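# Retrieve spanner from under UPS battery guard safely

## Task

Pull out the spanner that has slipped beneath the transparent guard over the UPS batteries and leave it lying flat inside the tray. The exposed battery terminals and the bar joining them are still energised even though the breaker is off, so the job counts as failed if the spanner ever bridges any two terminals or if any part of the robot touches a terminal. The hook lying on the bench is insulated and may be used as a tool.

## Robot and tools

Robot: two seven-joint arms, left_arm and right_arm, each with a parallel gripper. Bases in the scene frame: left_arm near (+0.017, +0.368, 0) m, right_arm near (+0.043, -0.279, 0) m, each turned about 1 degree around z. Scene frame: origin at table-top height midway between the nominal bases, +x out over the table, +y toward left_arm, +z up. Arm names do not match image sides.

Gripper: fingers point along the gripper's own +z and close along its own y. The reported end_effector_position sits between the pads when closed, roughly 2 cm short of the fingertips; closing pushes the tips about 10 mm further out along +z, mostly while the pads are more than 40 mm apart.

execute_actions(actions, cameras): actions is a list of actions; each action is up to 15 rows, one row per 1/30 s step, and a short action repeats its last row until 15 steps are done. Every row is one flat list of 14 numbers in [-1, 1] covering both arms: left_arm dx, dy, dz, rx, ry, rz, opening, then right_arm the same seven. dx..rz are an offset, not a pose: they are measured along that arm's Hand target axes, from the Hand target it had when the action began, and every row of an action counts from that same start. A later action or call starts again from the new Hand target, so sending the same offset twice moves twice as far. Scale: 1.0 equals 0.6 m for dx, dy, dz and 180 degrees for the rotation vector rx, ry, rz. Sending six zeros re-commands the current Hand target. Opening is absolute, not an offset: +1 fully open (0.084 m), -1 closed; a 0 there is a real command, so repeat the current value to leave a gripper alone. Images are returned only when actions is empty or cameras names them.

move(target, speed, blend, opening_speed, blocking, cameras): drives each gripper in a straight line toward target. target is one 14-number row laid out as above, or a list of up to 15 such rows; all rows are offsets from the same starting Hand targets, not from the previous row, in the same scale. speed is top path speed in m/s, 0.002 to 1 (default 0.25), turning at up to twice that in rad/s; one value or one per row. blend (m) rounds corners between rows; 0 means stop at each. opening_speed is in opening-scale units per second, at least 0.2. blocking=false returns after about 0.5 s while the move continues. Moves do not avoid obstacles or the other arm; faster moves lag, stray and hit harder. The move: line reports the ending (done, off_target, moving, held, fault) and limits (paced = pose clipped, held = steps withheld). done means within 3 mm and 2 degrees; neither done nor off_target tells you about contact.

wait(seconds 0 to 10): lets time run with commands held. stop: brakes a running move. zoom_image(camera, region [x0, y0, x1, y1] pixels, at most 504 by 504): enlarges part of the newest image from cam_high (504x504), cam_left_wrist or cam_right_wrist (672x504). clear_fault(arm): clears a reported torque fault. finished_scene(scene): ends the scene with the current scene number; irreversible.

Results: positions in m, quat_wxyz, velocities in m/s and rad/s, all in the scene frame. Hand target is the last commanded pose after clipping; the gripper often stops short of it, and a new command (even zeros) asks for it again. grip_measured is the measured opening on the same -1..+1 scale; to hold something keep the command well below it. Joint torques follow joint order and include gravity, friction and offsets. Readings of position may be a few cm off, more at full reach.

Controller: each step the command is clipped to within 70 mm and 16 degrees of the measured gripper pose. Big wrist turns can swing the elbow. A clearance check may block commands that bring the arms close, but contact is still possible.

Cameras: calibration (K, distortion, T_world_to_cam) is given; wrist views lag while moving; fixed camera may have shifted up to about 2.3 degrees and 9 mm.

Avoid: touching any battery terminal or link with the robot, letting the metal spanner bridge two terminals (reach in with the insulated hook and drag it out rather than using metal fingers near terminals), dropping things or letting anything leave the table, hitting the guard, table or each other, hard presses. Contact torque at a joint's limit (waist 42.3, shoulder 42.4, upper arm roll 27, elbow 27, forearm roll 27, wrist pitch 14.5, wrist roll 15.2 N m) or a motor held at its limit for 1 s causes a torque fault needing clear_fault. If blocked, send the target back past the gripper to stop pressing. Motors heat from holding loads, stretched poses or pushing; MOTOR HOT appears at 65 °C and at 80 °C the arm is braked for 30 s or more. Loose objects may get nudged occasionally; the spanner must stay flat in the tray on its own.

Each tool is called after "Request:" in YAML: its name, and indented under it one key for each argument.

## Session

Request:
execute_actions:
  actions: []

Scene clock: 0.00 s.
left_arm: end_effector_position=(+0.7493, +0.1777, +0.2251) grip_measured=+1.00 end_effector_quat_wxyz=(-0.014, -0.569, +0.759, -0.316) | right_arm: end_effector_position=(+0.7541, -0.5921, +0.1458) grip_measured=+1.00 end_effector_quat_wxyz=(-0.189, +0.884, -0.311, +0.294)
Joint positions: left_arm=[0.019 0.74 -0.29 1.933 -0.379 0.798 1.929 0.084] | right_arm=[-0.566 0.848 0.135 1.894 0.674 0.611 -0.324 0.084]
Joint velocities: within noise
Joint torques (N m): no reading
Motor temperatures (°C): left_arm=[32 31 30 29 27 29 30] | right_arm=[30 31 31 32 28 29 31]
Hand target: left_arm +0.7493, +0.1777, +0.2251; -0.014, -0.569, +0.759, -0.316 | right_arm +0.7541, -0.5921, +0.1458; -0.189, +0.884, -0.311, +0.294
Tool commands: left_gripper/opening=+1.0 right_gripper/opening=+1.0

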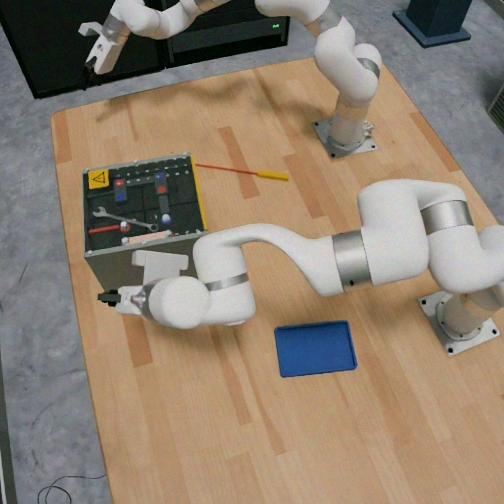

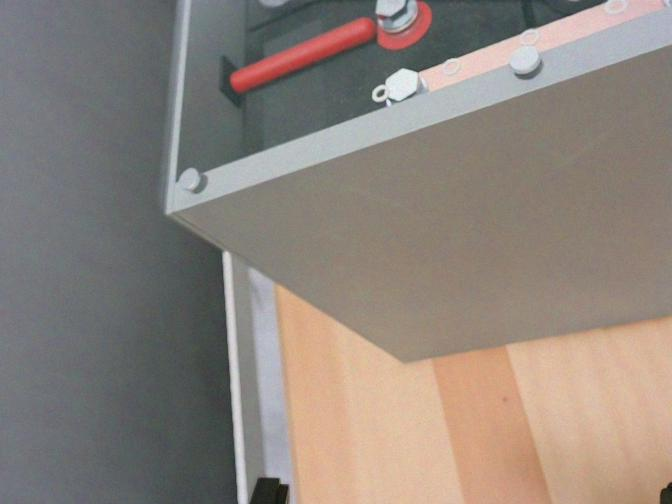

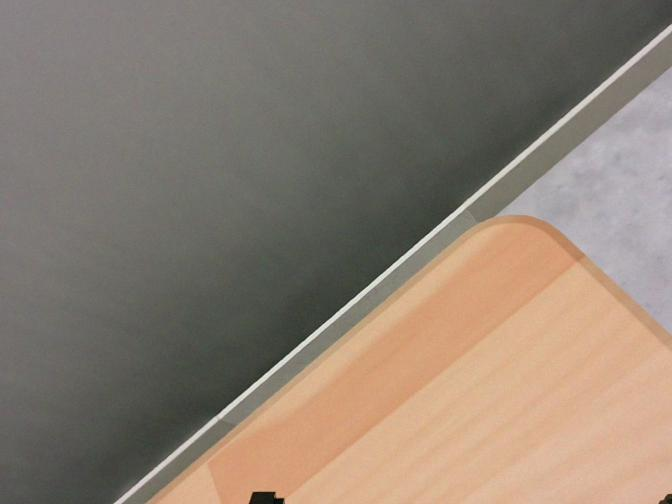

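Request:
zoom_image:
  camera: "cam_high"
  region: [70, 140, 220, 290]

Request:
zoom_image:
  camera: "cam_high"
  region: [180, 140, 380, 390]

Scaled by 3.360.

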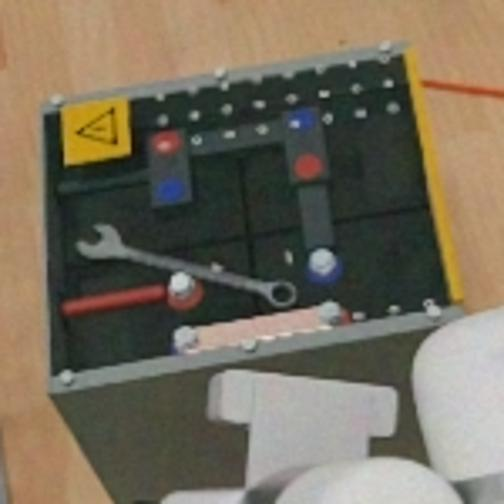

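Scaled by 2.016.

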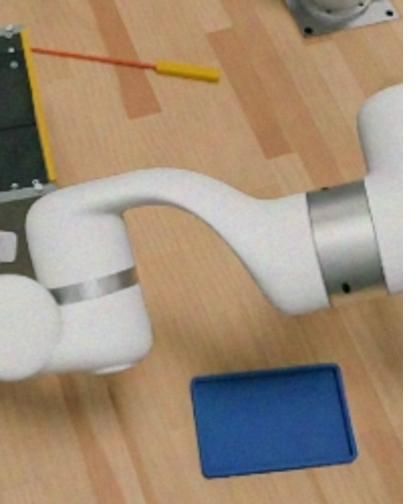

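Request:
move:
  target: [0.442,-0.036,-0.175,-0.139,-0.151,-0.088,1,0,0,0,0,0,0,1]
  cameras: ["all"]

Scene clock: 57.20 s.
left_arm: end_effector_position=(+0.6385, +0.0001, +0.4195) grip_measured=+1.00 end_effector_quat_wxyz=(-0.053, +0.691, -0.690, +0.210) | right_arm: end_effector_position=(+0.7541, -0.5921, +0.1458) grip_measured=+1.00 end_effector_quat_wxyz=(-0.189, +0.884, -0.311, +0.294)
Joint positions: left_arm=[-0.538 0.808 -0.053 2.707 0.043 1.463 1.027 0.084] | right_arm=[-0.566 0.848 0.135 1.894 0.674 0.611 -0.324 0.084]
Joint torques (N m): left_arm=[-0.02 -45.6 -0.47 14.52 -0.19 -1.96 -0.36] | right_arm=[-0.45 -53.91 1.34 11.99 0.13 -2.32 -0.1]
Hand target: left_arm +0.6392, -0.0003, +0.4201; -0.019, +0.705, -0.705, +0.076 | right_arm +0.7541, -0.5921, +0.1458; -0.189, +0.884, -0.311, +0.294
Off the commanded pose: left_arm 0.001 m, 25 deg; orientation clipped | right_arm 0.000 m, 0 deg.
elbow stopped short (left arm): the move would have taken joint 4 (elbow) straighter than the controller allows.
move: off_target (left_arm); limits=paced
camera_calibration:
cam_left_wrist: T_world_to_cam=[[-0.930982, -0.0564398, -0.360676, 0.778221], [0.0241928, 0.976267, -0.215216, 0.141601], [0.364263, -0.209088, -0.907521, 0.277179], [0, 0, 0, 1]] pos_world=[0.620118, -0.0363627, 0.562706]

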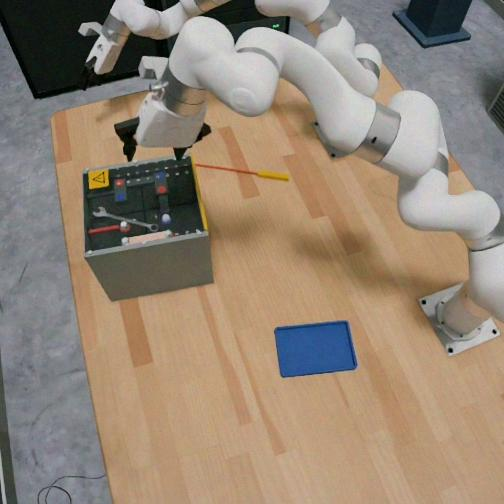

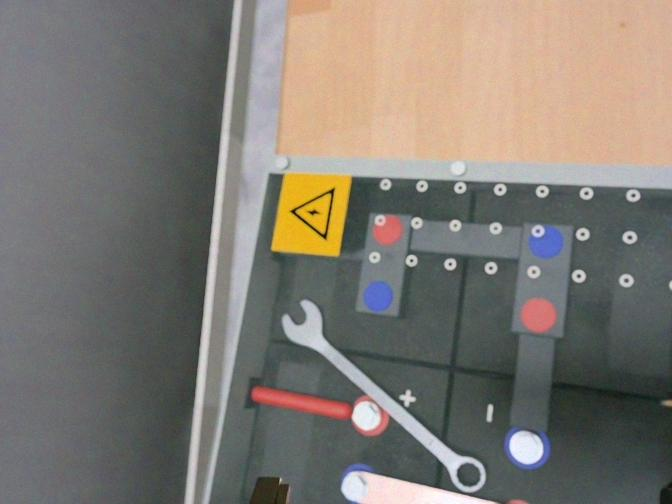

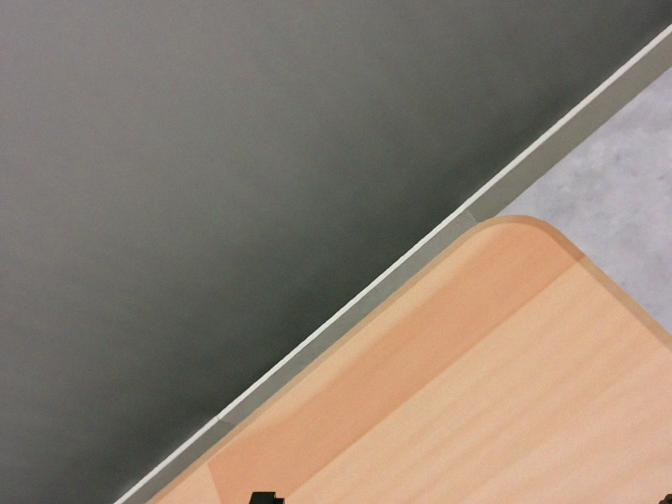

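Request:
move:
  target: [-0.082,0.149,-0.027,-0.043,-0.026,0,1,0,0,0,0,0,0,1]
  cameras: ["cam_high","cam_left_wrist"]

Request:
zoom_image:
  camera: "cam_left_wrist"
  region: [150, 150, 500, 500]

Scene clock: 75.07 s.
left_arm: end_effector_position=(+0.5480, +0.0499, +0.4196) grip_measured=+1.00 end_effector_quat_wxyz=(-0.014, +0.706, -0.706, +0.055) | right_arm: end_effector_position=(+0.7541, -0.5921, +0.1458) grip_measured=+1.00 end_effector_quat_wxyz=(-0.189, +0.884, -0.311, +0.294)
Joint positions: left_arm=[-0.544 0.722 -0.047 2.707 0.035 1.872 1.022 0.084] | right_arm=[-0.566 0.848 0.135 1.894 0.674 0.611 -0.324 0.084]
Joint torques (N m): left_arm=[0.15 -42.18 -0.54 13.16 -0.14 -1.3 0.13] | right_arm=[-0.5 -53.94 1.34 11.97 0.14 -2.3 -0.14]
Hand target: left_arm +0.5487, +0.0495, +0.4202; +0.000, +0.707, -0.707, +0.000 | right_arm +0.7541, -0.5921, +0.1458; -0.189, +0.884, -0.311, +0.294
Off the commanded pose: left_arm 0.001 m, 7 deg | right_arm 0.000 m, 0 deg.
elbow stopped short (left arm): the move would have taken joint 4 (elbow) straighter than the controller allows.
move: off_target (left_arm)
camera_calibration:
cam_left_wrist: T_world_to_cam=[[-0.995158, -0.0182733, -0.0965782, 0.61924], [-0.0132835, 0.998556, -0.0520586, 0.0460908], [0.09739, -0.0505236, -0.993963, 0.495199], [0, 0, 0, 1]] pos_world=[0.568627, -0.00968938, 0.554415]
Images, in order (width x height): cam_high 504x504, cam_left_wrist 672x504.

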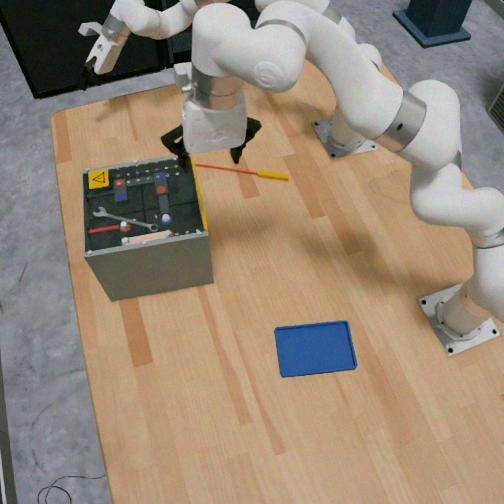

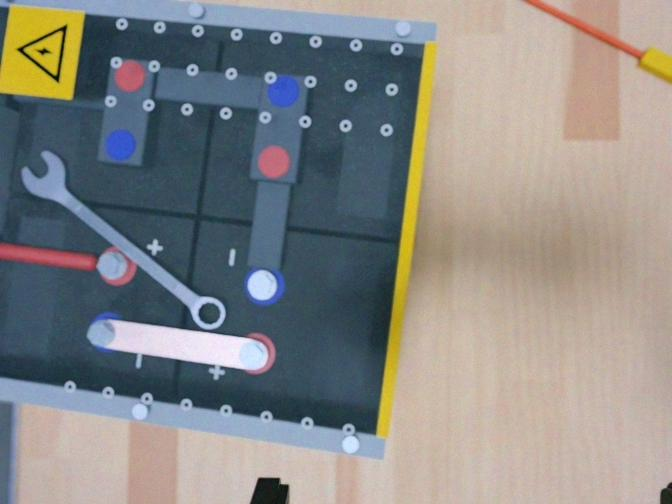

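Scaled by 1.440.

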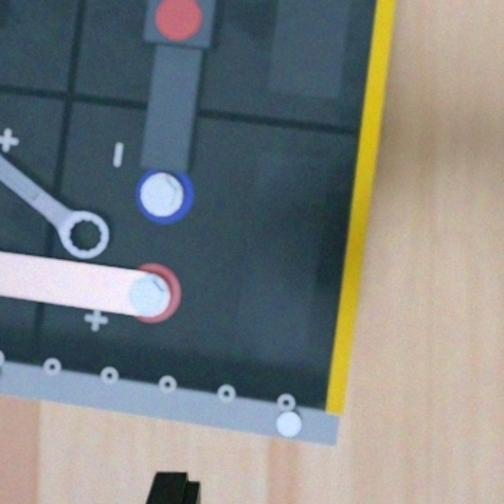

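Request:
move:
  target: [0.133,0.367,0.35,0.26,0.26,-0.45,1,0,0,0,0,0,0,1]
  cameras: ["cam_high","cam_left_wrist"]

Scene clock: 105.80 s.
left_arm: end_effector_position=(+0.3283, -0.0303, +0.2104) grip_measured=+1.00 end_effector_quat_wxyz=(+0.000, +0.866, +0.001, +0.500) | right_arm: end_effector_position=(+0.7541, -0.5921, +0.1458) grip_measured=+1.00 end_effector_quat_wxyz=(-0.189, +0.884, -0.311, +0.294)
Joint positions: left_arm=[-0.572 0.023 -0.69 0.814 1.386 1.002 -2.202 0.084] | right_arm=[-0.566 0.848 0.135 1.894 0.674 0.611 -0.324 0.084]
Joint torques (N m): left_arm=[-0.28 -18.22 -0.76 14.81 0.81 0.41 -0.15] | right_arm=[-0.33 -53.93 1.23 12 0.06 -2.31 -0.12]
Hand target: left_arm +0.3283, -0.0304, +0.2104; +0.000, +0.866, +0.001, +0.500 | right_arm +0.7541, -0.5921, +0.1458; -0.189, +0.884, -0.311, +0.294
Off the commanded pose: left_arm 0.000 m, 0 deg | right_arm 0.000 m, 0 deg.
move: done
camera_calibration:
cam_left_wrist: T_world_to_cam=[[0.0105446, -0.999862, 0.0128265, -0.00400084], [-0.505791, -0.0163985, -0.8625, 0.413823], [0.862592, 0.00260714, -0.505894, -0.0477034], [0, 0, 0, 1]] pos_world=[0.250498, 0.00291014, 0.332841]
Images, in order (width x height): cam_high 504x504, cam_left_wrist 672x504.

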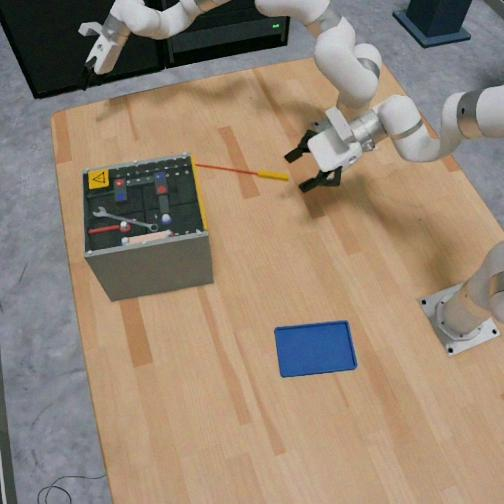

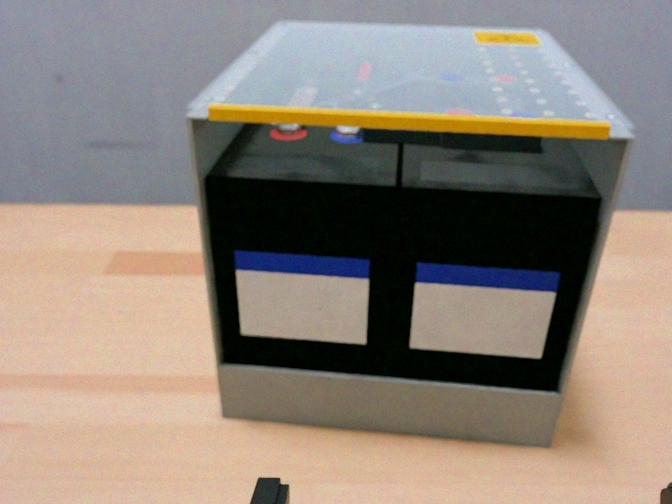

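Request:
move:
  target: [-0.07,-0.05,0.213,0,0.139,0,1,0,0,0,0,0,0,1]
  cameras: ["cam_left_wrist"]

Request:
zoom_image:
  camera: "cam_left_wrist"
  region: [150, 50, 650, 350]

Scene clock: 119.53 s.
left_arm: end_effector_position=(+0.4180, -0.0003, +0.1102) grip_measured=+1.00 end_effector_quat_wxyz=(+0.000, +0.737, +0.001, +0.676) | right_arm: end_effector_position=(+0.7541, -0.5921, +0.1458) grip_measured=+1.00 end_effector_quat_wxyz=(-0.189, +0.884, -0.311, +0.294)
Joint positions: left_arm=[-0.665 0.566 -0.511 0.836 2.075 1.562 -2.729 0.084] | right_arm=[-0.566 0.848 0.135 1.894 0.674 0.611 -0.324 0.084]
Joint torques (N m): left_arm=[-0.28 -29.62 -4.27 9.48 1.28 1.52 -0.24] | right_arm=[-0.3 -54.01 1.25 11.97 -0.01 -2.26 -0.18]
Hand target: left_arm +0.4180, -0.0002, +0.1101; +0.000, +0.737, +0.001, +0.676 | right_arm +0.7541, -0.5921, +0.1458; -0.189, +0.884, -0.311, +0.294
Off the commanded pose: left_arm 0.000 m, 0 deg | right_arm 0.000 m, 0 deg.
move: done
camera_calibration:
cam_left_wrist: T_world_to_cam=[[0.0044618, -0.999872, 0.0153482, 0.028599], [-0.0935149, -0.0156983, -0.995494, 0.215523], [0.995608, 0.00300641, -0.093573, -0.276808], [0, 0, 0, 1]] pos_world=[0.295619, 0.0328109, 0.188211]
Images, in order (width x height): cam_left_wrist 672x504.

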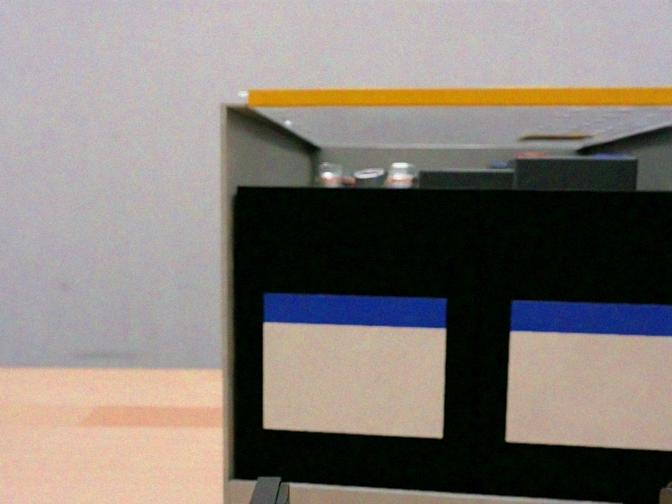

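Scaled by 1.008.

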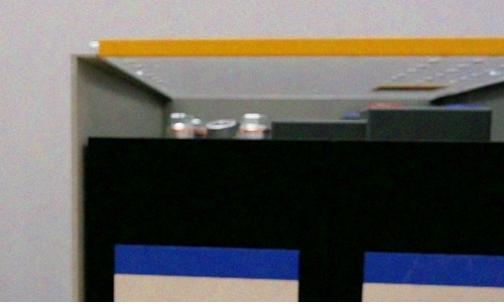

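Request:
zoom_image:
  camera: "cam_left_wrist"
  region: [300, 140, 440, 200]

Request:
move:
  target: [0.2,0.3,-0.3,0,-0.36,0,1,0,0,0,0,0,0,1]
  cameras: ["cam_left_wrist"]

Scaled by 3.600.

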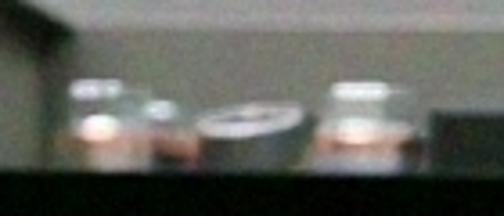

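Scene clock: 156.23 s.
left_arm: end_effector_position=(+0.2494, -0.1805, +0.2453) grip_measured=+1.00 end_effector_quat_wxyz=(+0.000, +0.984, +0.001, +0.176) | right_arm: end_effector_position=(+0.7541, -0.5921, +0.1458) grip_measured=+1.00 end_effector_quat_wxyz=(-0.189, +0.884, -0.311, +0.294)
Joint positions: left_arm=[-0.585 0.49 -0.932 1.572 0.771 1.301 -1.661 0.084] | right_arm=[-0.566 0.848 0.135 1.894 0.674 0.611 -0.324 0.084]
Joint torques (N m): left_arm=[-0.36 -29.63 -7.3 15.28 0.58 -0.83 0.11] | right_arm=[-0.35 -53.94 1.23 11.92 0.02 -2.26 -0.16]
Hand target: left_arm +0.2494, -0.1805, +0.2453; +0.000, +0.984, +0.001, +0.176 | right_arm +0.7541, -0.5921, +0.1458; -0.189, +0.884, -0.311, +0.294
Off the commanded pose: left_arm 0.000 m, 0 deg | right_arm 0.000 m, 0 deg.
move: done
camera_calibration:
cam_left_wrist: T_world_to_cam=[[0.0163749, -0.999856, 0.00440745, -0.153172], [-0.940586, -0.0168991, -0.339134, 0.381462], [0.33916, 0.00140769, -0.940728, 0.275473], [0, 0, 0, 1]] pos_world=[0.267876, -0.147092, 0.389187]
Images, in order (width x height): cam_left_wrist 672x504.

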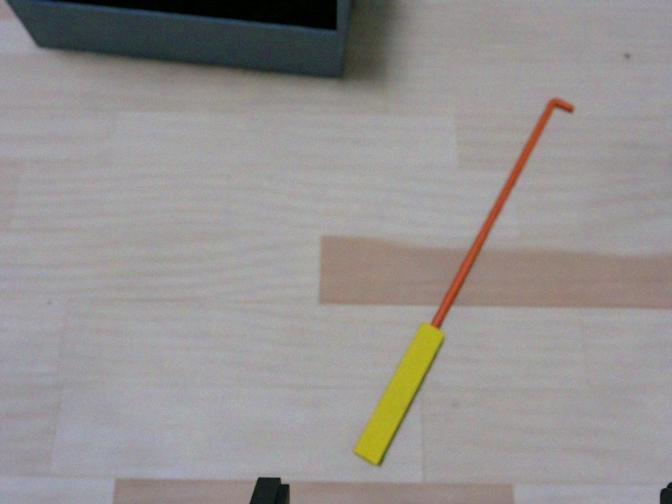

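Request:
move:
  target:
    - [0.379,-0.3,-0.065,-0.088,-0.088,0.494,-1,0,0,0,0,0,0,1]
    - [0.65,-0.428,0.15,-0.088,-0.088,0.494,-1,0,0,0,0,0,0,1]
  blend: 0.02
  cameras: ["cam_left_wrist"]

Request:
zoom_image:
  camera: "cam_left_wrist"
  region: [200, 130, 500, 430]

Scene clock: 206.07 s.
left_arm: end_effector_position=(+0.6451, +0.0775, +0.2953) grip_measured=-1.00 end_effector_quat_wxyz=(-0.019, +0.707, -0.705, +0.052) | right_arm: end_effector_position=(+0.7541, -0.5921, +0.1458) grip_measured=+1.00 end_effector_quat_wxyz=(-0.189, +0.884, -0.311, +0.294)
Joint positions: left_arm=[-0.26 1.015 -0.913 2.707 0.788 1.724 0.977 0] | right_arm=[-0.566 0.848 0.135 1.894 0.674 0.611 -0.324 0.084]
Joint torques (N m): left_arm=[-0.38 -47.77 -4.74 10.18 -0.02 -1.62 -0.01] | right_arm=[-0.36 -53.88 1.27 11.88 -0.06 -2.26 -0.2]
Hand target: left_arm +0.6459, +0.0771, +0.2957; +0.000, +0.708, -0.706, +0.001 | right_arm +0.7541, -0.5921, +0.1458; -0.189, +0.884, -0.311, +0.294
Off the commanded pose: left_arm 0.001 m, 6 deg | right_arm 0.000 m, 0 deg.
elbow stopped short (left arm): the move would have taken joint 4 (elbow) straighter than the controller allows.
move: off_target (left_arm)
camera_calibration:
cam_left_wrist: T_world_to_cam=[[-0.994693, -0.0204145, -0.100839, 0.705559], [-0.0162775, 0.998998, -0.0416793, 0.0122282], [0.101589, -0.0398167, -0.994029, 0.360115], [0, 0, 0, 1]] pos_world=[0.66543, 0.0165263, 0.429622]
Images, in order (width x height): cam_left_wrist 672x504.

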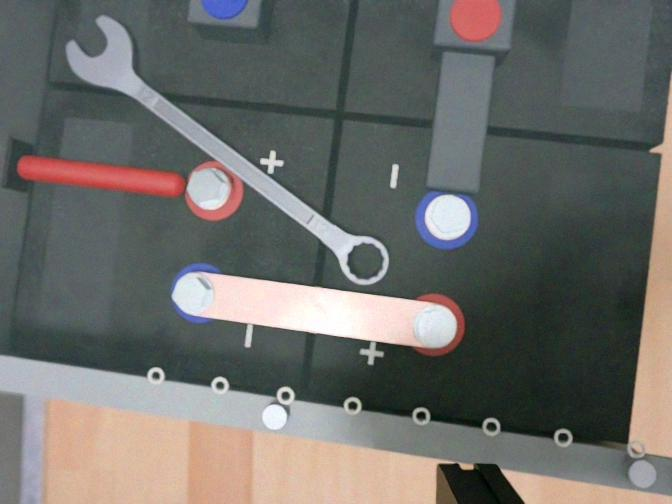

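Scaled by 1.680.

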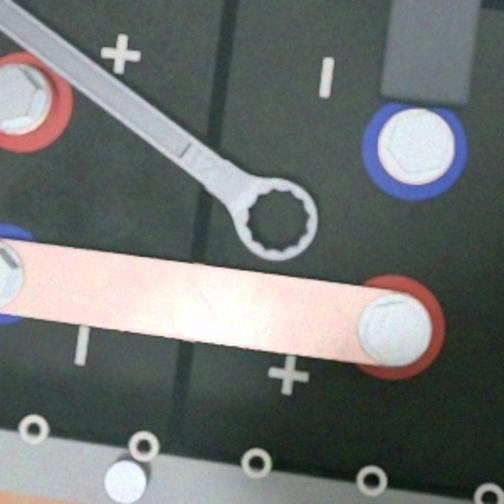

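Request:
move:
  target: [0,0,0,0,0,0,-1,-0.867,-0.187,-0.367,-0.226,0.244,0.888,1]
  cameras: ["cam_high","cam_right_wrist"]

Scene clock: 312.43 s.
left_arm: end_effector_position=(+0.6451, +0.0775, +0.2953) grip_measured=-1.00 end_effector_quat_wxyz=(-0.019, +0.707, -0.705, +0.052) | right_arm: end_effector_position=(+0.3332, -0.1993, +0.1605) grip_measured=+1.00 end_effector_quat_wxyz=(+0.000, +0.249, +0.969, -0.001)
Joint positions: left_arm=[-0.26 1.015 -0.913 2.707 0.788 1.724 0.977 0] | right_arm=[0.518 -0.529 -0.224 0.437 -0.139 0.96 4.028 0.084]
Joint torques (N m): left_arm=[0 -47.21 -4.74 9.86 0.02 -1.49 -0.03] | right_arm=[0.84 -11.69 2.12 10.75 0.48 -1.81 0.12]
Hand target: left_arm +0.6451, +0.0775, +0.2953; -0.019, +0.707, -0.705, +0.052 (not the last commanded pose) | right_arm +0.3332, -0.1993, +0.1605; +0.000, +0.249, +0.969, -0.001
Off the commanded pose: left_arm 0.001 m, 6 deg | right_arm 0.000 m, 0 deg.
move: off_target (left_arm)
camera_calibration:
cam_right_wrist: T_world_to_cam=[[0.469678, 0.882838, -0.000842239, 0.0488544], [0.882659, -0.469602, -0.0196716, -0.313079], [-0.0177623, 0.0084959, -0.999806, 0.30091], [0, 0, 0, 1]] pos_world=[0.258741, -0.192709, 0.294734]
Images, in order (width x height): cam_high 504x504, cam_right_wrist 672x504.

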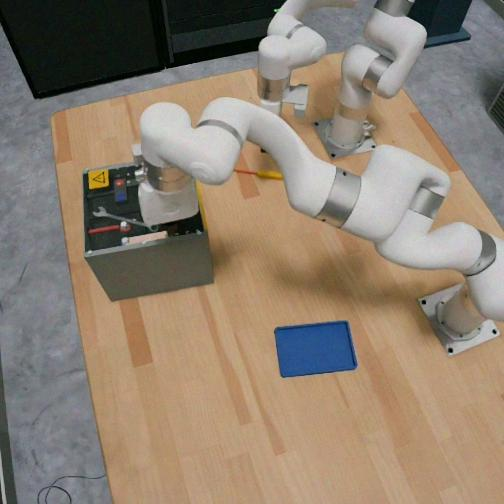

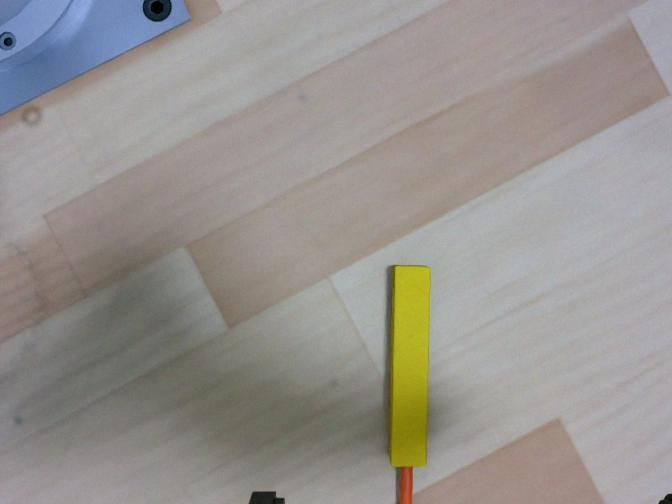

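Request:
move:
  target:
    - [0,0,0,0,0,0,-1,0,0.006,0.222,0,0,0,1]
    - [0,0,0,0,0,0,-1,0,0.006,0.222,0,0,0,-0.9]
    - [0,0,0,0,0,0,-1,0,0.006,-0.1,0,0,0,-0.9]
  speed: 0.12
  cameras: ["cam_high","cam_right_wrist"]

Scene clock: 328.33 s.
left_arm: end_effector_position=(+0.6451, +0.0775, +0.2953) grip_measured=-1.00 end_effector_quat_wxyz=(-0.019, +0.707, -0.705, +0.052) | right_arm: end_effector_position=(+0.3349, -0.1960, +0.2205) grip_measured=-0.64 end_effector_quat_wxyz=(+0.000, +0.249, +0.969, -0.001)
Joint positions: left_arm=[-0.26 1.015 -0.913 2.707 0.788 1.724 0.977 0] | right_arm=[0.531 -0.594 -0.203 0.572 -0.125 1.16 4.037 0.016]
Joint torques (N m): left_arm=[0.11 -48.13 -4.65 10.02 -0.1 -1.43 -0.11] | right_arm=[0.7 -10.89 2.38 12.11 0.47 -1.92 0.13]
Hand target: left_arm +0.6451, +0.0775, +0.2953; -0.019, +0.707, -0.705, +0.052 | right_arm +0.3349, -0.1960, +0.2205; +0.000, +0.249, +0.969, -0.001
Off the commanded pose: left_arm 0.000 m, 0 deg | right_arm 0.000 m, 0 deg.
move: done
camera_calibration:
cam_right_wrist: T_world_to_cam=[[0.469558, 0.882901, -0.000841138, 0.0452359], [0.882723, -0.469482, -0.0196712, -0.311845], [-0.0177626, 0.00849426, -0.999806, 0.3608], [0, 0, 0, 1]] pos_world=[0.260441, -0.189409, 0.354634]
Images, in order (width x height): cam_high 504x504, cam_right_wrist 672x504.

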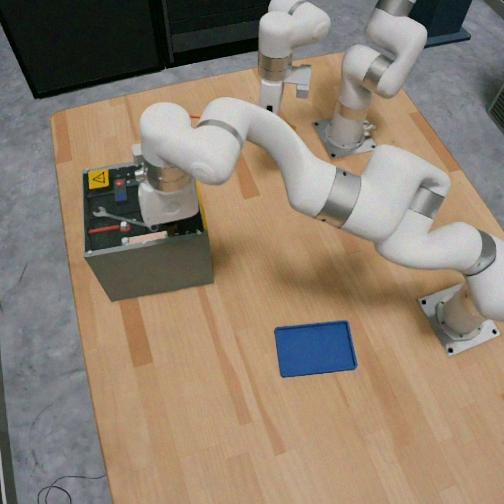

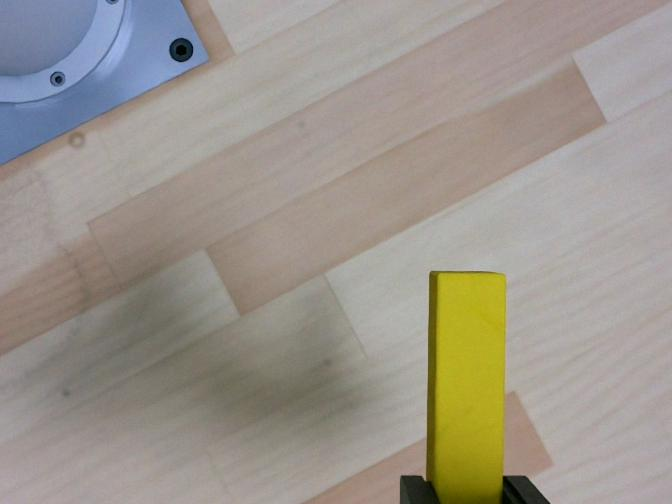

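Request:
move:
  target: [0,0,0,0,0,0,-1,0.232,0.313,-0.033,-0.494,0.096,-0.096,-0.9]
  cameras: ["all"]

Scene clock: 366.10 s.
left_arm: end_effector_position=(+0.6451, +0.0775, +0.2953) grip_measured=-1.00 end_effector_quat_wxyz=(-0.019, +0.707, -0.705, +0.052) | right_arm: end_effector_position=(+0.3035, +0.0356, +0.2400) grip_measured=-0.64 end_effector_quat_wxyz=(+0.042, +0.042, +0.706, +0.706)
Joint positions: left_arm=[-0.26 1.015 -0.913 2.707 0.788 1.724 0.977 0] | right_arm=[1.816 -1.686 -1.521 0.145 0.574 -0.231 2.587 0.016]
Joint torques (N m): left_arm=[0.36 -47.24 -4.6 9.88 -0.19 -1.41 0.1] | right_arm=[0.65 9.58 12.01 -0.66 -1.31 1.14 -0.34]
Hand target: left_arm +0.6451, +0.0775, +0.2953; -0.019, +0.707, -0.705, +0.052 | right_arm +0.3035, +0.0356, +0.2400; +0.042, +0.042, +0.706, +0.706
Off the commanded pose: left_arm 0.000 m, 0 deg | right_arm 0.000 m, 0 deg.
move: done
camera_calibration:
cam_left_wrist: T_world_to_cam=[[-0.994693, -0.0204145, -0.100839, 0.705559], [-0.0162775, 0.998998, -0.0416793, 0.0122282], [0.101589, -0.0398167, -0.994029, 0.360115], [0, 0, 0, 1]] pos_world=[0.66543, 0.0165263, 0.429622]
cam_right_wrist: T_world_to_cam=[[-0.0150385, 0.000642896, 0.999887, -0.206127], [0.995065, -0.0980823, 0.0150291, -0.230669], [0.0980809, 0.995178, 0.000835289, 0.0672818], [0, 0, 0, 1]] pos_world=[0.219832, -0.0894494, 0.209514]

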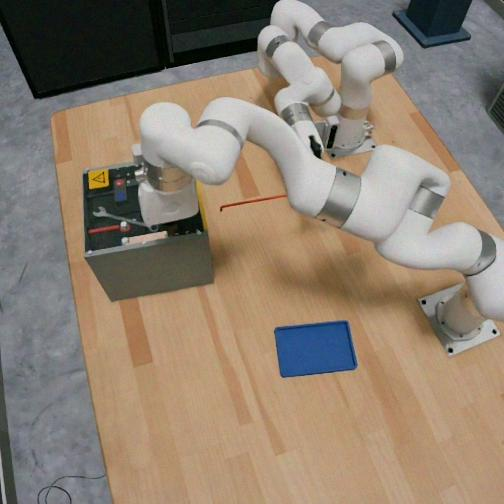

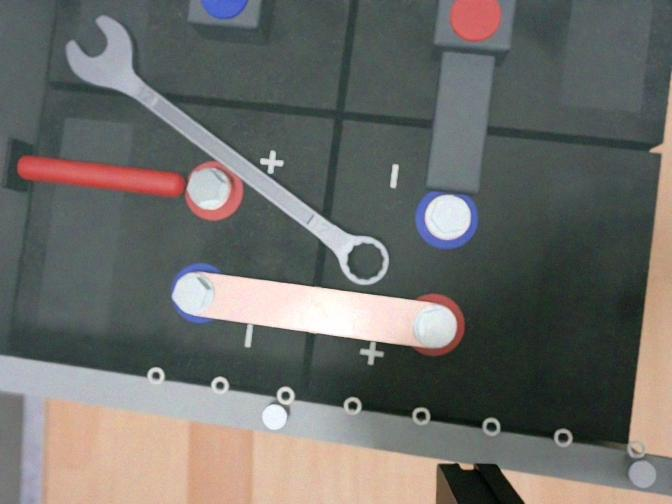

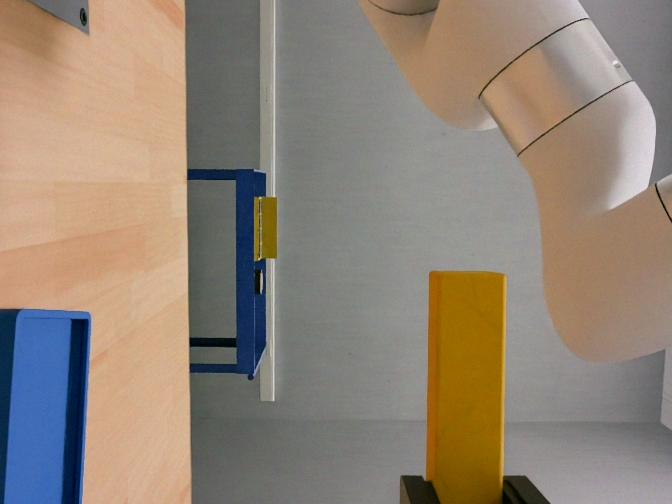

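Request:
move:
  target:
    - [-0.282,0.395,-0.153,0.11,0.214,-0.128,-1,0,0,0,0,0,0,-0.9]
    - [-0.082,0.447,0.155,0.222,0.428,-0.256,-1,0,-0.042,0,0,0,0,-0.9]
  cameras: ["cam_high","cam_left_wrist"]
  blend: 0.02

Scene clock: 404.70 s.
left_arm: end_effector_position=(+0.3876, +0.1207, +0.1737) grip_measured=-1.00 end_effector_quat_wxyz=(+0.207, +0.676, -0.205, +0.677) | right_arm: end_effector_position=(+0.3035, +0.0356, +0.2148) grip_measured=-0.64 end_effector_quat_wxyz=(+0.042, +0.042, +0.706, +0.706)
Joint positions: left_arm=[1.395 -1.407 -2.091 0.337 -0.408 -1.691 -1.249 0] | right_arm=[1.802 -1.71 -1.637 0.154 0.537 -0.215 2.505 0.016]
Joint torques (N m): left_arm=[-0.66 17.42 11.23 -2.98 -1.78 -0.43 -0.3] | right_arm=[-1 9.95 11.73 -1.47 -1.11 1.83 -0.23]
Hand target: left_arm +0.3876, +0.1208, +0.1737; +0.207, +0.676, -0.206, +0.677 | right_arm +0.3035, +0.0356, +0.2148; +0.042, +0.042, +0.706, +0.706
Off the commanded pose: left_arm 0.000 m, 0 deg | right_arm 0.000 m, 0 deg.
joint sent to its limit (left arm) — joint 6 (wrist pitch), lower limit. The joint targets still meet the commanded pose.
move: done; limits=paced
camera_calibration:
cam_left_wrist: T_world_to_cam=[[-0.556424, -0.83074, 0.0162019, 0.345556], [-0.0136435, -0.0103618, -0.999853, 0.24705], [0.830786, -0.556564, -0.0055686, -0.124829], [0, 0, 0, 1]] pos_world=[0.299352, 0.220152, 0.24072]
Images, in order (width x height): cam_high 504x504, cam_left_wrist 672x504.

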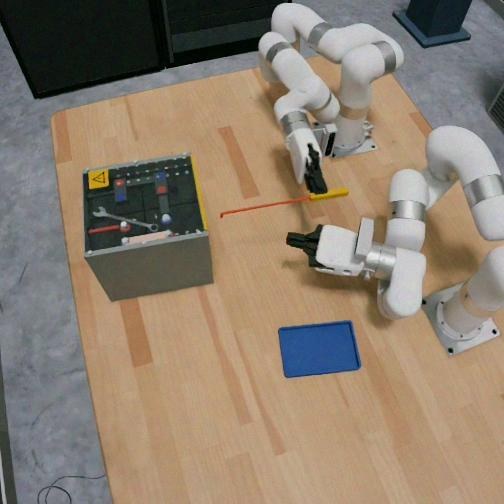

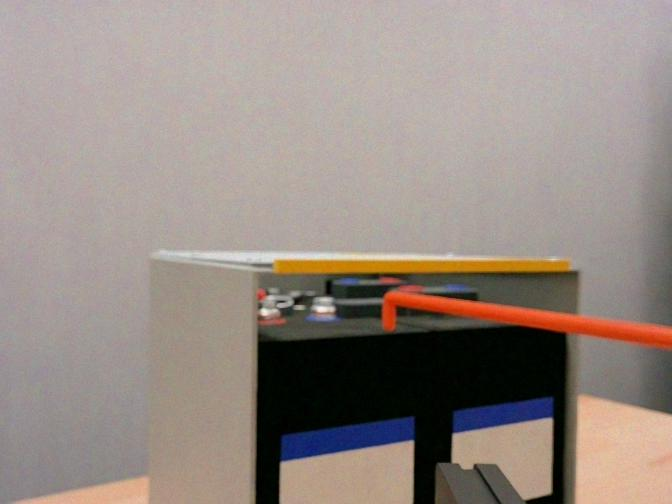

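Request:
zoom_image:
  camera: "cam_left_wrist"
  region: [240, 240, 420, 350]

Scaled by 2.800.

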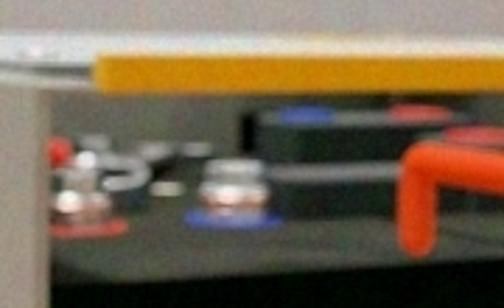

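Request:
move:
  target:
    - [0.30,-0.19,-0.103,-0.11,-0.214,0.128,-1,0,0,0,0,0,0,-0.9]
    - [0.203,-0.178,0.397,-0.222,-0.428,0.256,-1,0,0,0,0,0,0,-0.9]
  cameras: ["cam_left_wrist"]
  blend: 0.02

Scene clock: 466.13 s.
left_arm: end_effector_position=(+0.6440, +0.0772, +0.2954) grip_measured=-1.00 end_effector_quat_wxyz=(-0.113, +0.669, -0.664, +0.314) | right_arm: end_effector_position=(+0.3035, +0.0356, +0.2148) grip_measured=-0.64 end_effector_quat_wxyz=(+0.042, +0.042, +0.706, +0.706)
Joint positions: left_arm=[2.496 -1.136 -1.553 2.68 1.557 -1.314 -1.716 0] | right_arm=[1.802 -1.71 -1.637 0.154 0.537 -0.215 2.505 0.016]
Joint torques (N m): left_arm=[-0.24 44.61 5.25 0.18 0.23 0.14 -0.07] | right_arm=[-1.07 9.95 12.1 -1.41 -0.89 1.64 -0.04]
Hand target: left_arm +0.6448, +0.0768, +0.2958; -0.067, +0.695, -0.691, +0.188 | right_arm +0.3035, +0.0356, +0.2148; +0.042, +0.042, +0.706, +0.706
Off the commanded pose: left_arm 0.001 m, 33 deg; orientation clipped | right_arm 0.000 m, 0 deg.
move: off_target (left_arm); limits=paced
camera_calibration:
cam_left_wrist: T_world_to_cam=[[-0.817865, -0.106766, -0.565418, 0.734368], [0.0638247, 0.959739, -0.273545, 0.0324478], [0.57186, -0.25981, -0.778123, 0.0105824], [0, 0, 0, 1]] pos_world=[0.592491, 0.0500133, 0.432336]
Images, in order (width x height): cam_left_wrist 672x504.

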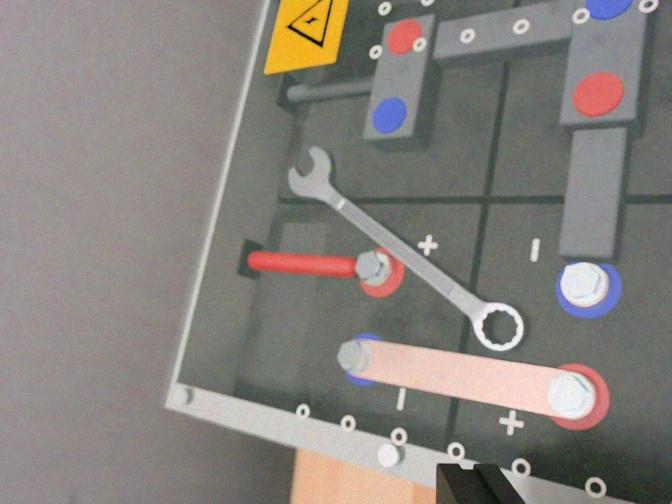

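Request:
move:
  target:
    - [0,0,0,0,0,0,-1,0,0.0328,0.0023,0.25,0,0,-0.9]
    - [0,0,0,0,0,0,-1,-0.15,0.0328,0.0025,0.25,0,0,-0.9]
  speed: 0.12
  cameras: ["all"]

Scene clock: 525.27 s.
left_arm: end_effector_position=(+0.6440, +0.0772, +0.2954) grip_measured=-1.00 end_effector_quat_wxyz=(-0.113, +0.669, -0.664, +0.314) | right_arm: end_effector_position=(+0.3931, +0.0265, +0.2345) grip_measured=-0.64 end_effector_quat_wxyz=(+0.023, +0.055, +0.922, +0.382)
Joint positions: left_arm=[2.496 -1.136 -1.553 2.68 1.557 -1.314 -1.716 0] | right_arm=[1.359 -0.394 -0.758 0.615 0.734 0.495 3.224 0.016]
Joint torques (N m): left_arm=[-0.4 44.49 5.03 0.48 0.06 0.19 0.16] | right_arm=[0.6 -8.43 4.52 11.56 0.3 -1.45 -0.39]
Hand target: left_arm +0.6440, +0.0772, +0.2954; -0.113, +0.669, -0.664, +0.314 (not the last commanded pose) | right_arm +0.3931, +0.0265, +0.2345; +0.023, +0.055, +0.922, +0.382
Off the commanded pose: left_arm 0.001 m, 16 deg | right_arm 0.000 m, 0 deg.
move: off_target (left_arm)
camera_calibration:
cam_left_wrist: T_world_to_cam=[[-0.817865, -0.106766, -0.565418, 0.734368], [0.0638247, 0.959739, -0.273545, 0.0324478], [0.57186, -0.25981, -0.778123, 0.0105824], [0, 0, 0, 1]] pos_world=[0.592491, 0.0500133, 0.432336]
cam_right_wrist: T_world_to_cam=[[0.068955, 0.702998, 0.707841, -0.182524], [0.995568, -0.0939686, -0.00365866, -0.316482], [0.0639428, 0.704957, -0.706362, 0.254605], [0, 0, 0, 1]] pos_world=[0.311385, -0.0809113, 0.307884]

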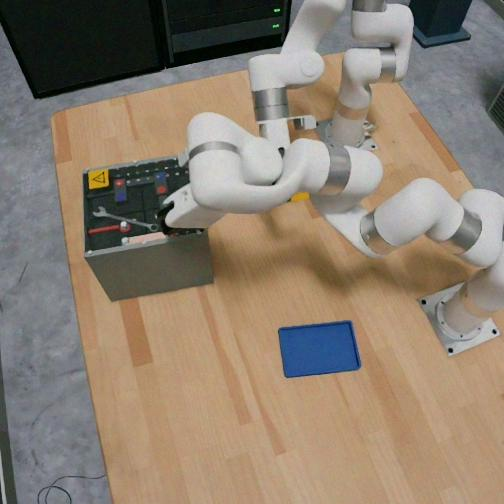

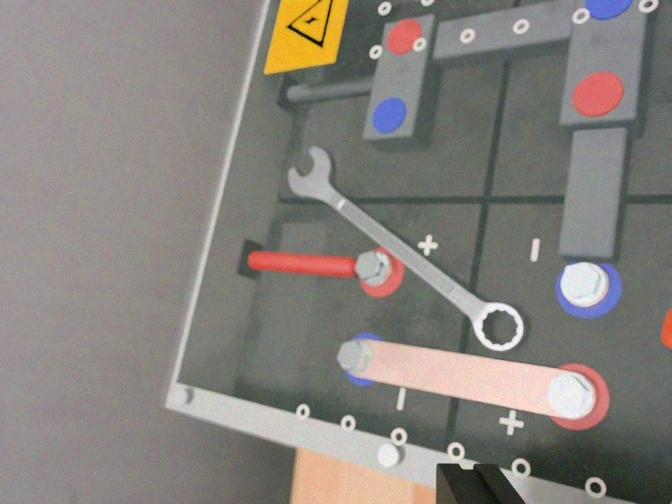

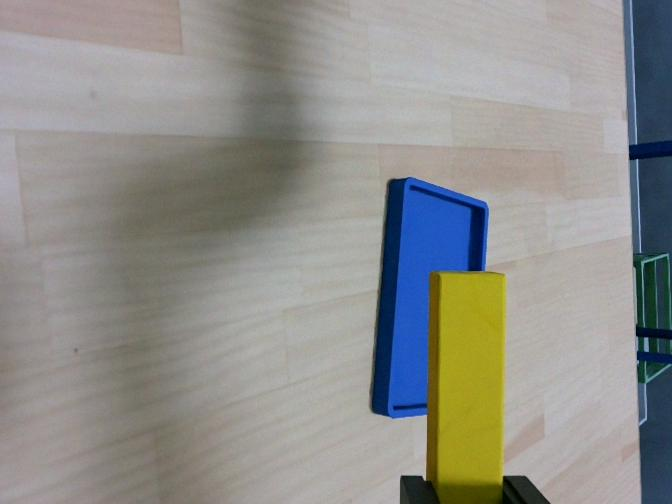

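Request:
move:
  target: [0,0,0,0,0,0,-1,-0.14,0,0,0,0,0,-0.9]
  speed: 0.06
  cameras: ["cam_left_wrist"]

Request:
zoom_image:
  camera: "cam_left_wrist"
  region: [300, 130, 660, 430]

Scene clock: 536.70 s.
left_arm: end_effector_position=(+0.6440, +0.0772, +0.2954) grip_measured=-1.00 end_effector_quat_wxyz=(-0.113, +0.669, -0.664, +0.314) | right_arm: end_effector_position=(+0.4765, +0.0165, +0.2346) grip_measured=-0.64 end_effector_quat_wxyz=(+0.023, +0.055, +0.922, +0.382)
Joint positions: left_arm=[2.496 -1.136 -1.553 2.68 1.557 -1.314 -1.716 0] | right_arm=[1.47 -0.064 -1.044 0.905 0.977 0.762 2.977 0.016]
Joint torques (N m): left_arm=[-0.32 44.63 5.21 0.56 0.08 -0.12 0.12] | right_arm=[-1.18 -11.59 0.84 11.94 0.61 -0.96 -0.33]
Hand target: left_arm +0.6440, +0.0772, +0.2954; -0.113, +0.669, -0.664, +0.314 | right_arm +0.4765, +0.0165, +0.2346; +0.023, +0.055, +0.922, +0.382
Off the commanded pose: left_arm 0.000 m, 0 deg | right_arm 0.000 m, 0 deg.
move: done
camera_calibration:
cam_left_wrist: T_world_to_cam=[[-0.817865, -0.106766, -0.565418, 0.734368], [0.0638247, 0.959739, -0.273545, 0.0324478], [0.57186, -0.25981, -0.778123, 0.0105824], [0, 0, 0, 1]] pos_world=[0.592491, 0.0500133, 0.432336]
Images, in order (width x height): cam_left_wrist 672x504.

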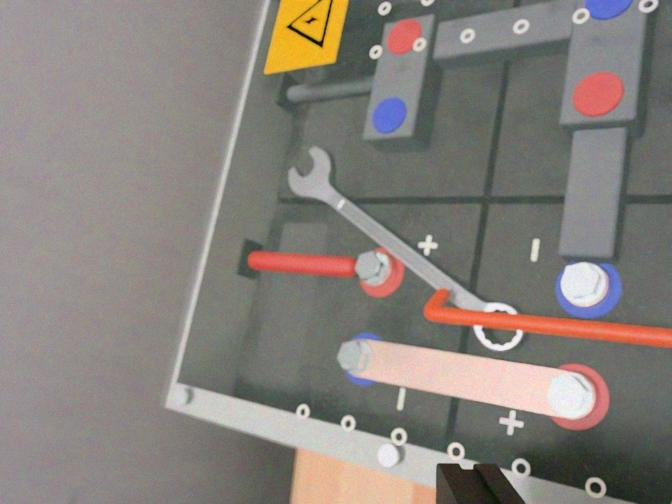

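Scaled by 1.400.

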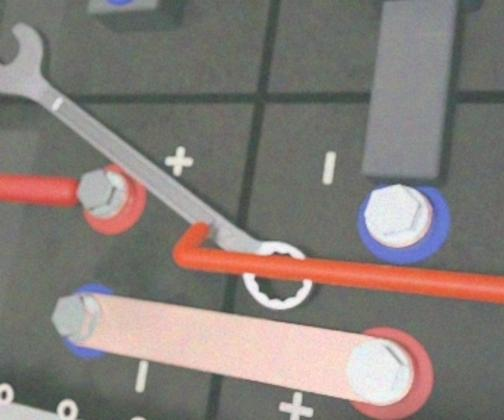

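Request:
move:
  target:
    - [0,0,0,0,0,0,-1,-0.02,0,0,0,0,0,-0.9]
    - [0,0,0,0,0,0,-1,-0.02,-0.030,0.016,-0.25,0,0,-0.9]
  speed: 0.06
  cameras: ["cam_left_wrist"]

Request:
zoom_image:
  camera: "cam_left_wrist"
  region: [300, 130, 660, 430]

Scene clock: 558.83 s.
left_arm: end_effector_position=(+0.6440, +0.0772, +0.2954) grip_measured=-1.00 end_effector_quat_wxyz=(-0.113, +0.669, -0.664, +0.314) | right_arm: end_effector_position=(+0.4877, +0.0092, +0.2151) grip_measured=-0.64 end_effector_quat_wxyz=(+0.042, +0.042, +0.706, +0.706)
Joint positions: left_arm=[2.496 -1.136 -1.553 2.68 1.557 -1.314 -1.716 0] | right_arm=[0.997 0.453 -0.922 0.82 1.951 1.751 2.179 0.016]
Joint torques (N m): left_arm=[-0.47 44.75 5.17 0.06 -0.04 0.13 0.17] | right_arm=[-0.96 -25.86 -5.92 8.43 1.39 2.37 -0.37]
Hand target: left_arm +0.6440, +0.0772, +0.2954; -0.113, +0.669, -0.664, +0.314 | right_arm +0.4877, +0.0092, +0.2151; +0.042, +0.042, +0.706, +0.706
Off the commanded pose: left_arm 0.000 m, 0 deg | right_arm 0.000 m, 0 deg.
move: done
camera_calibration:
cam_left_wrist: T_world_to_cam=[[-0.817865, -0.106766, -0.565418, 0.734368], [0.0638247, 0.959739, -0.273545, 0.0324478], [0.57186, -0.25981, -0.778123, 0.0105824], [0, 0, 0, 1]] pos_world=[0.592491, 0.0500133, 0.432336]
Images, in order (width x height): cam_left_wrist 672x504.

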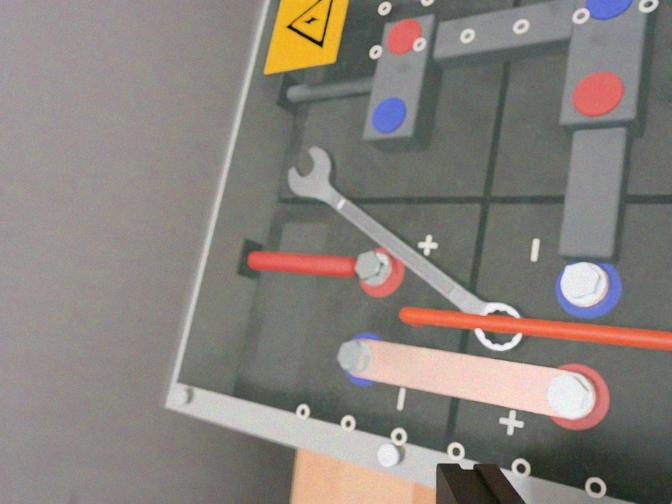

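Scaled by 1.400.

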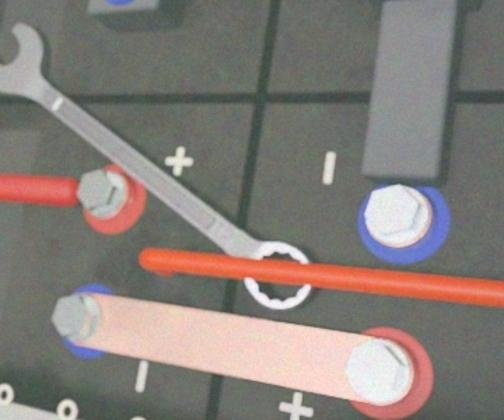

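Request:
move:
  target: [0,0,0,0,0,0,-1,0,0,-0.045,0,0,0,-0.9]
  speed: 0.04
  cameras: ["cam_left_wrist"]

Request:
zoom_image:
  camera: "cam_left_wrist"
  region: [280, 130, 640, 430]

Scene clock: 567.30 s.
left_arm: end_effector_position=(+0.6440, +0.0772, +0.2954) grip_measured=-1.00 end_effector_quat_wxyz=(-0.113, +0.669, -0.664, +0.314) | right_arm: end_effector_position=(+0.4845, -0.0176, +0.2151) grip_measured=-0.64 end_effector_quat_wxyz=(+0.042, +0.042, +0.706, +0.706)
Joint positions: left_arm=[2.496 -1.136 -1.553 2.68 1.557 -1.314 -1.716 0] | right_arm=[0.957 0.451 -0.954 0.803 1.894 1.8 2.165 0.016]
Joint torques (N m): left_arm=[-0.64 45.09 5.02 0.25 -0.16 0.06 0.1] | right_arm=[-1.13 -24.92 -6.49 7.64 0.96 2.39 -0.28]
Hand target: left_arm +0.6440, +0.0772, +0.2954; -0.113, +0.669, -0.664, +0.314 | right_arm +0.4845, -0.0176, +0.2151; +0.042, +0.042, +0.706, +0.706
Off the commanded pose: left_arm 0.000 m, 0 deg | right_arm 0.000 m, 0 deg.
move: done
camera_calibration:
cam_left_wrist: T_world_to_cam=[[-0.817865, -0.106766, -0.565418, 0.734368], [0.0638247, 0.959739, -0.273545, 0.0324478], [0.57186, -0.25981, -0.778123, 0.0105824], [0, 0, 0, 1]] pos_world=[0.592491, 0.0500133, 0.432336]
Images, in order (width x height): cam_left_wrist 672x504.

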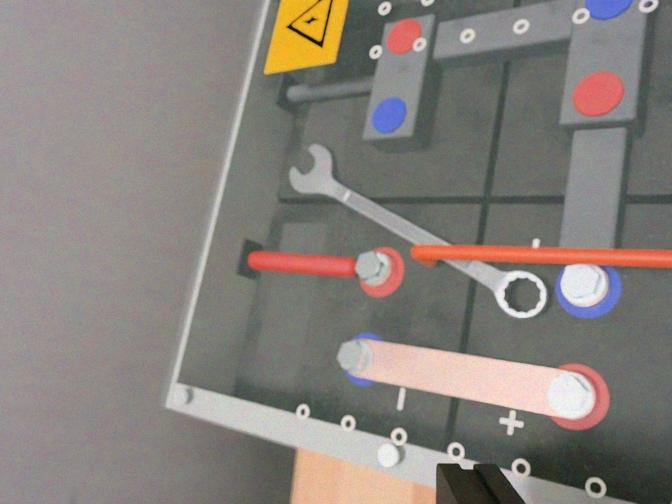

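Scaled by 1.400.

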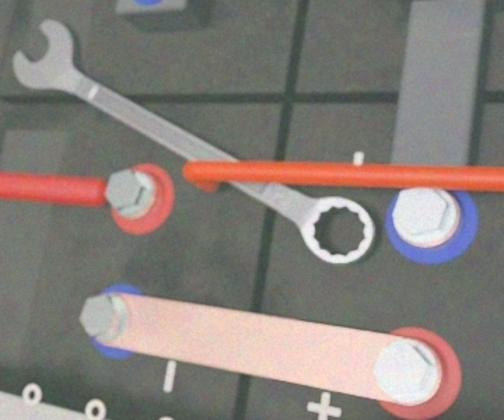

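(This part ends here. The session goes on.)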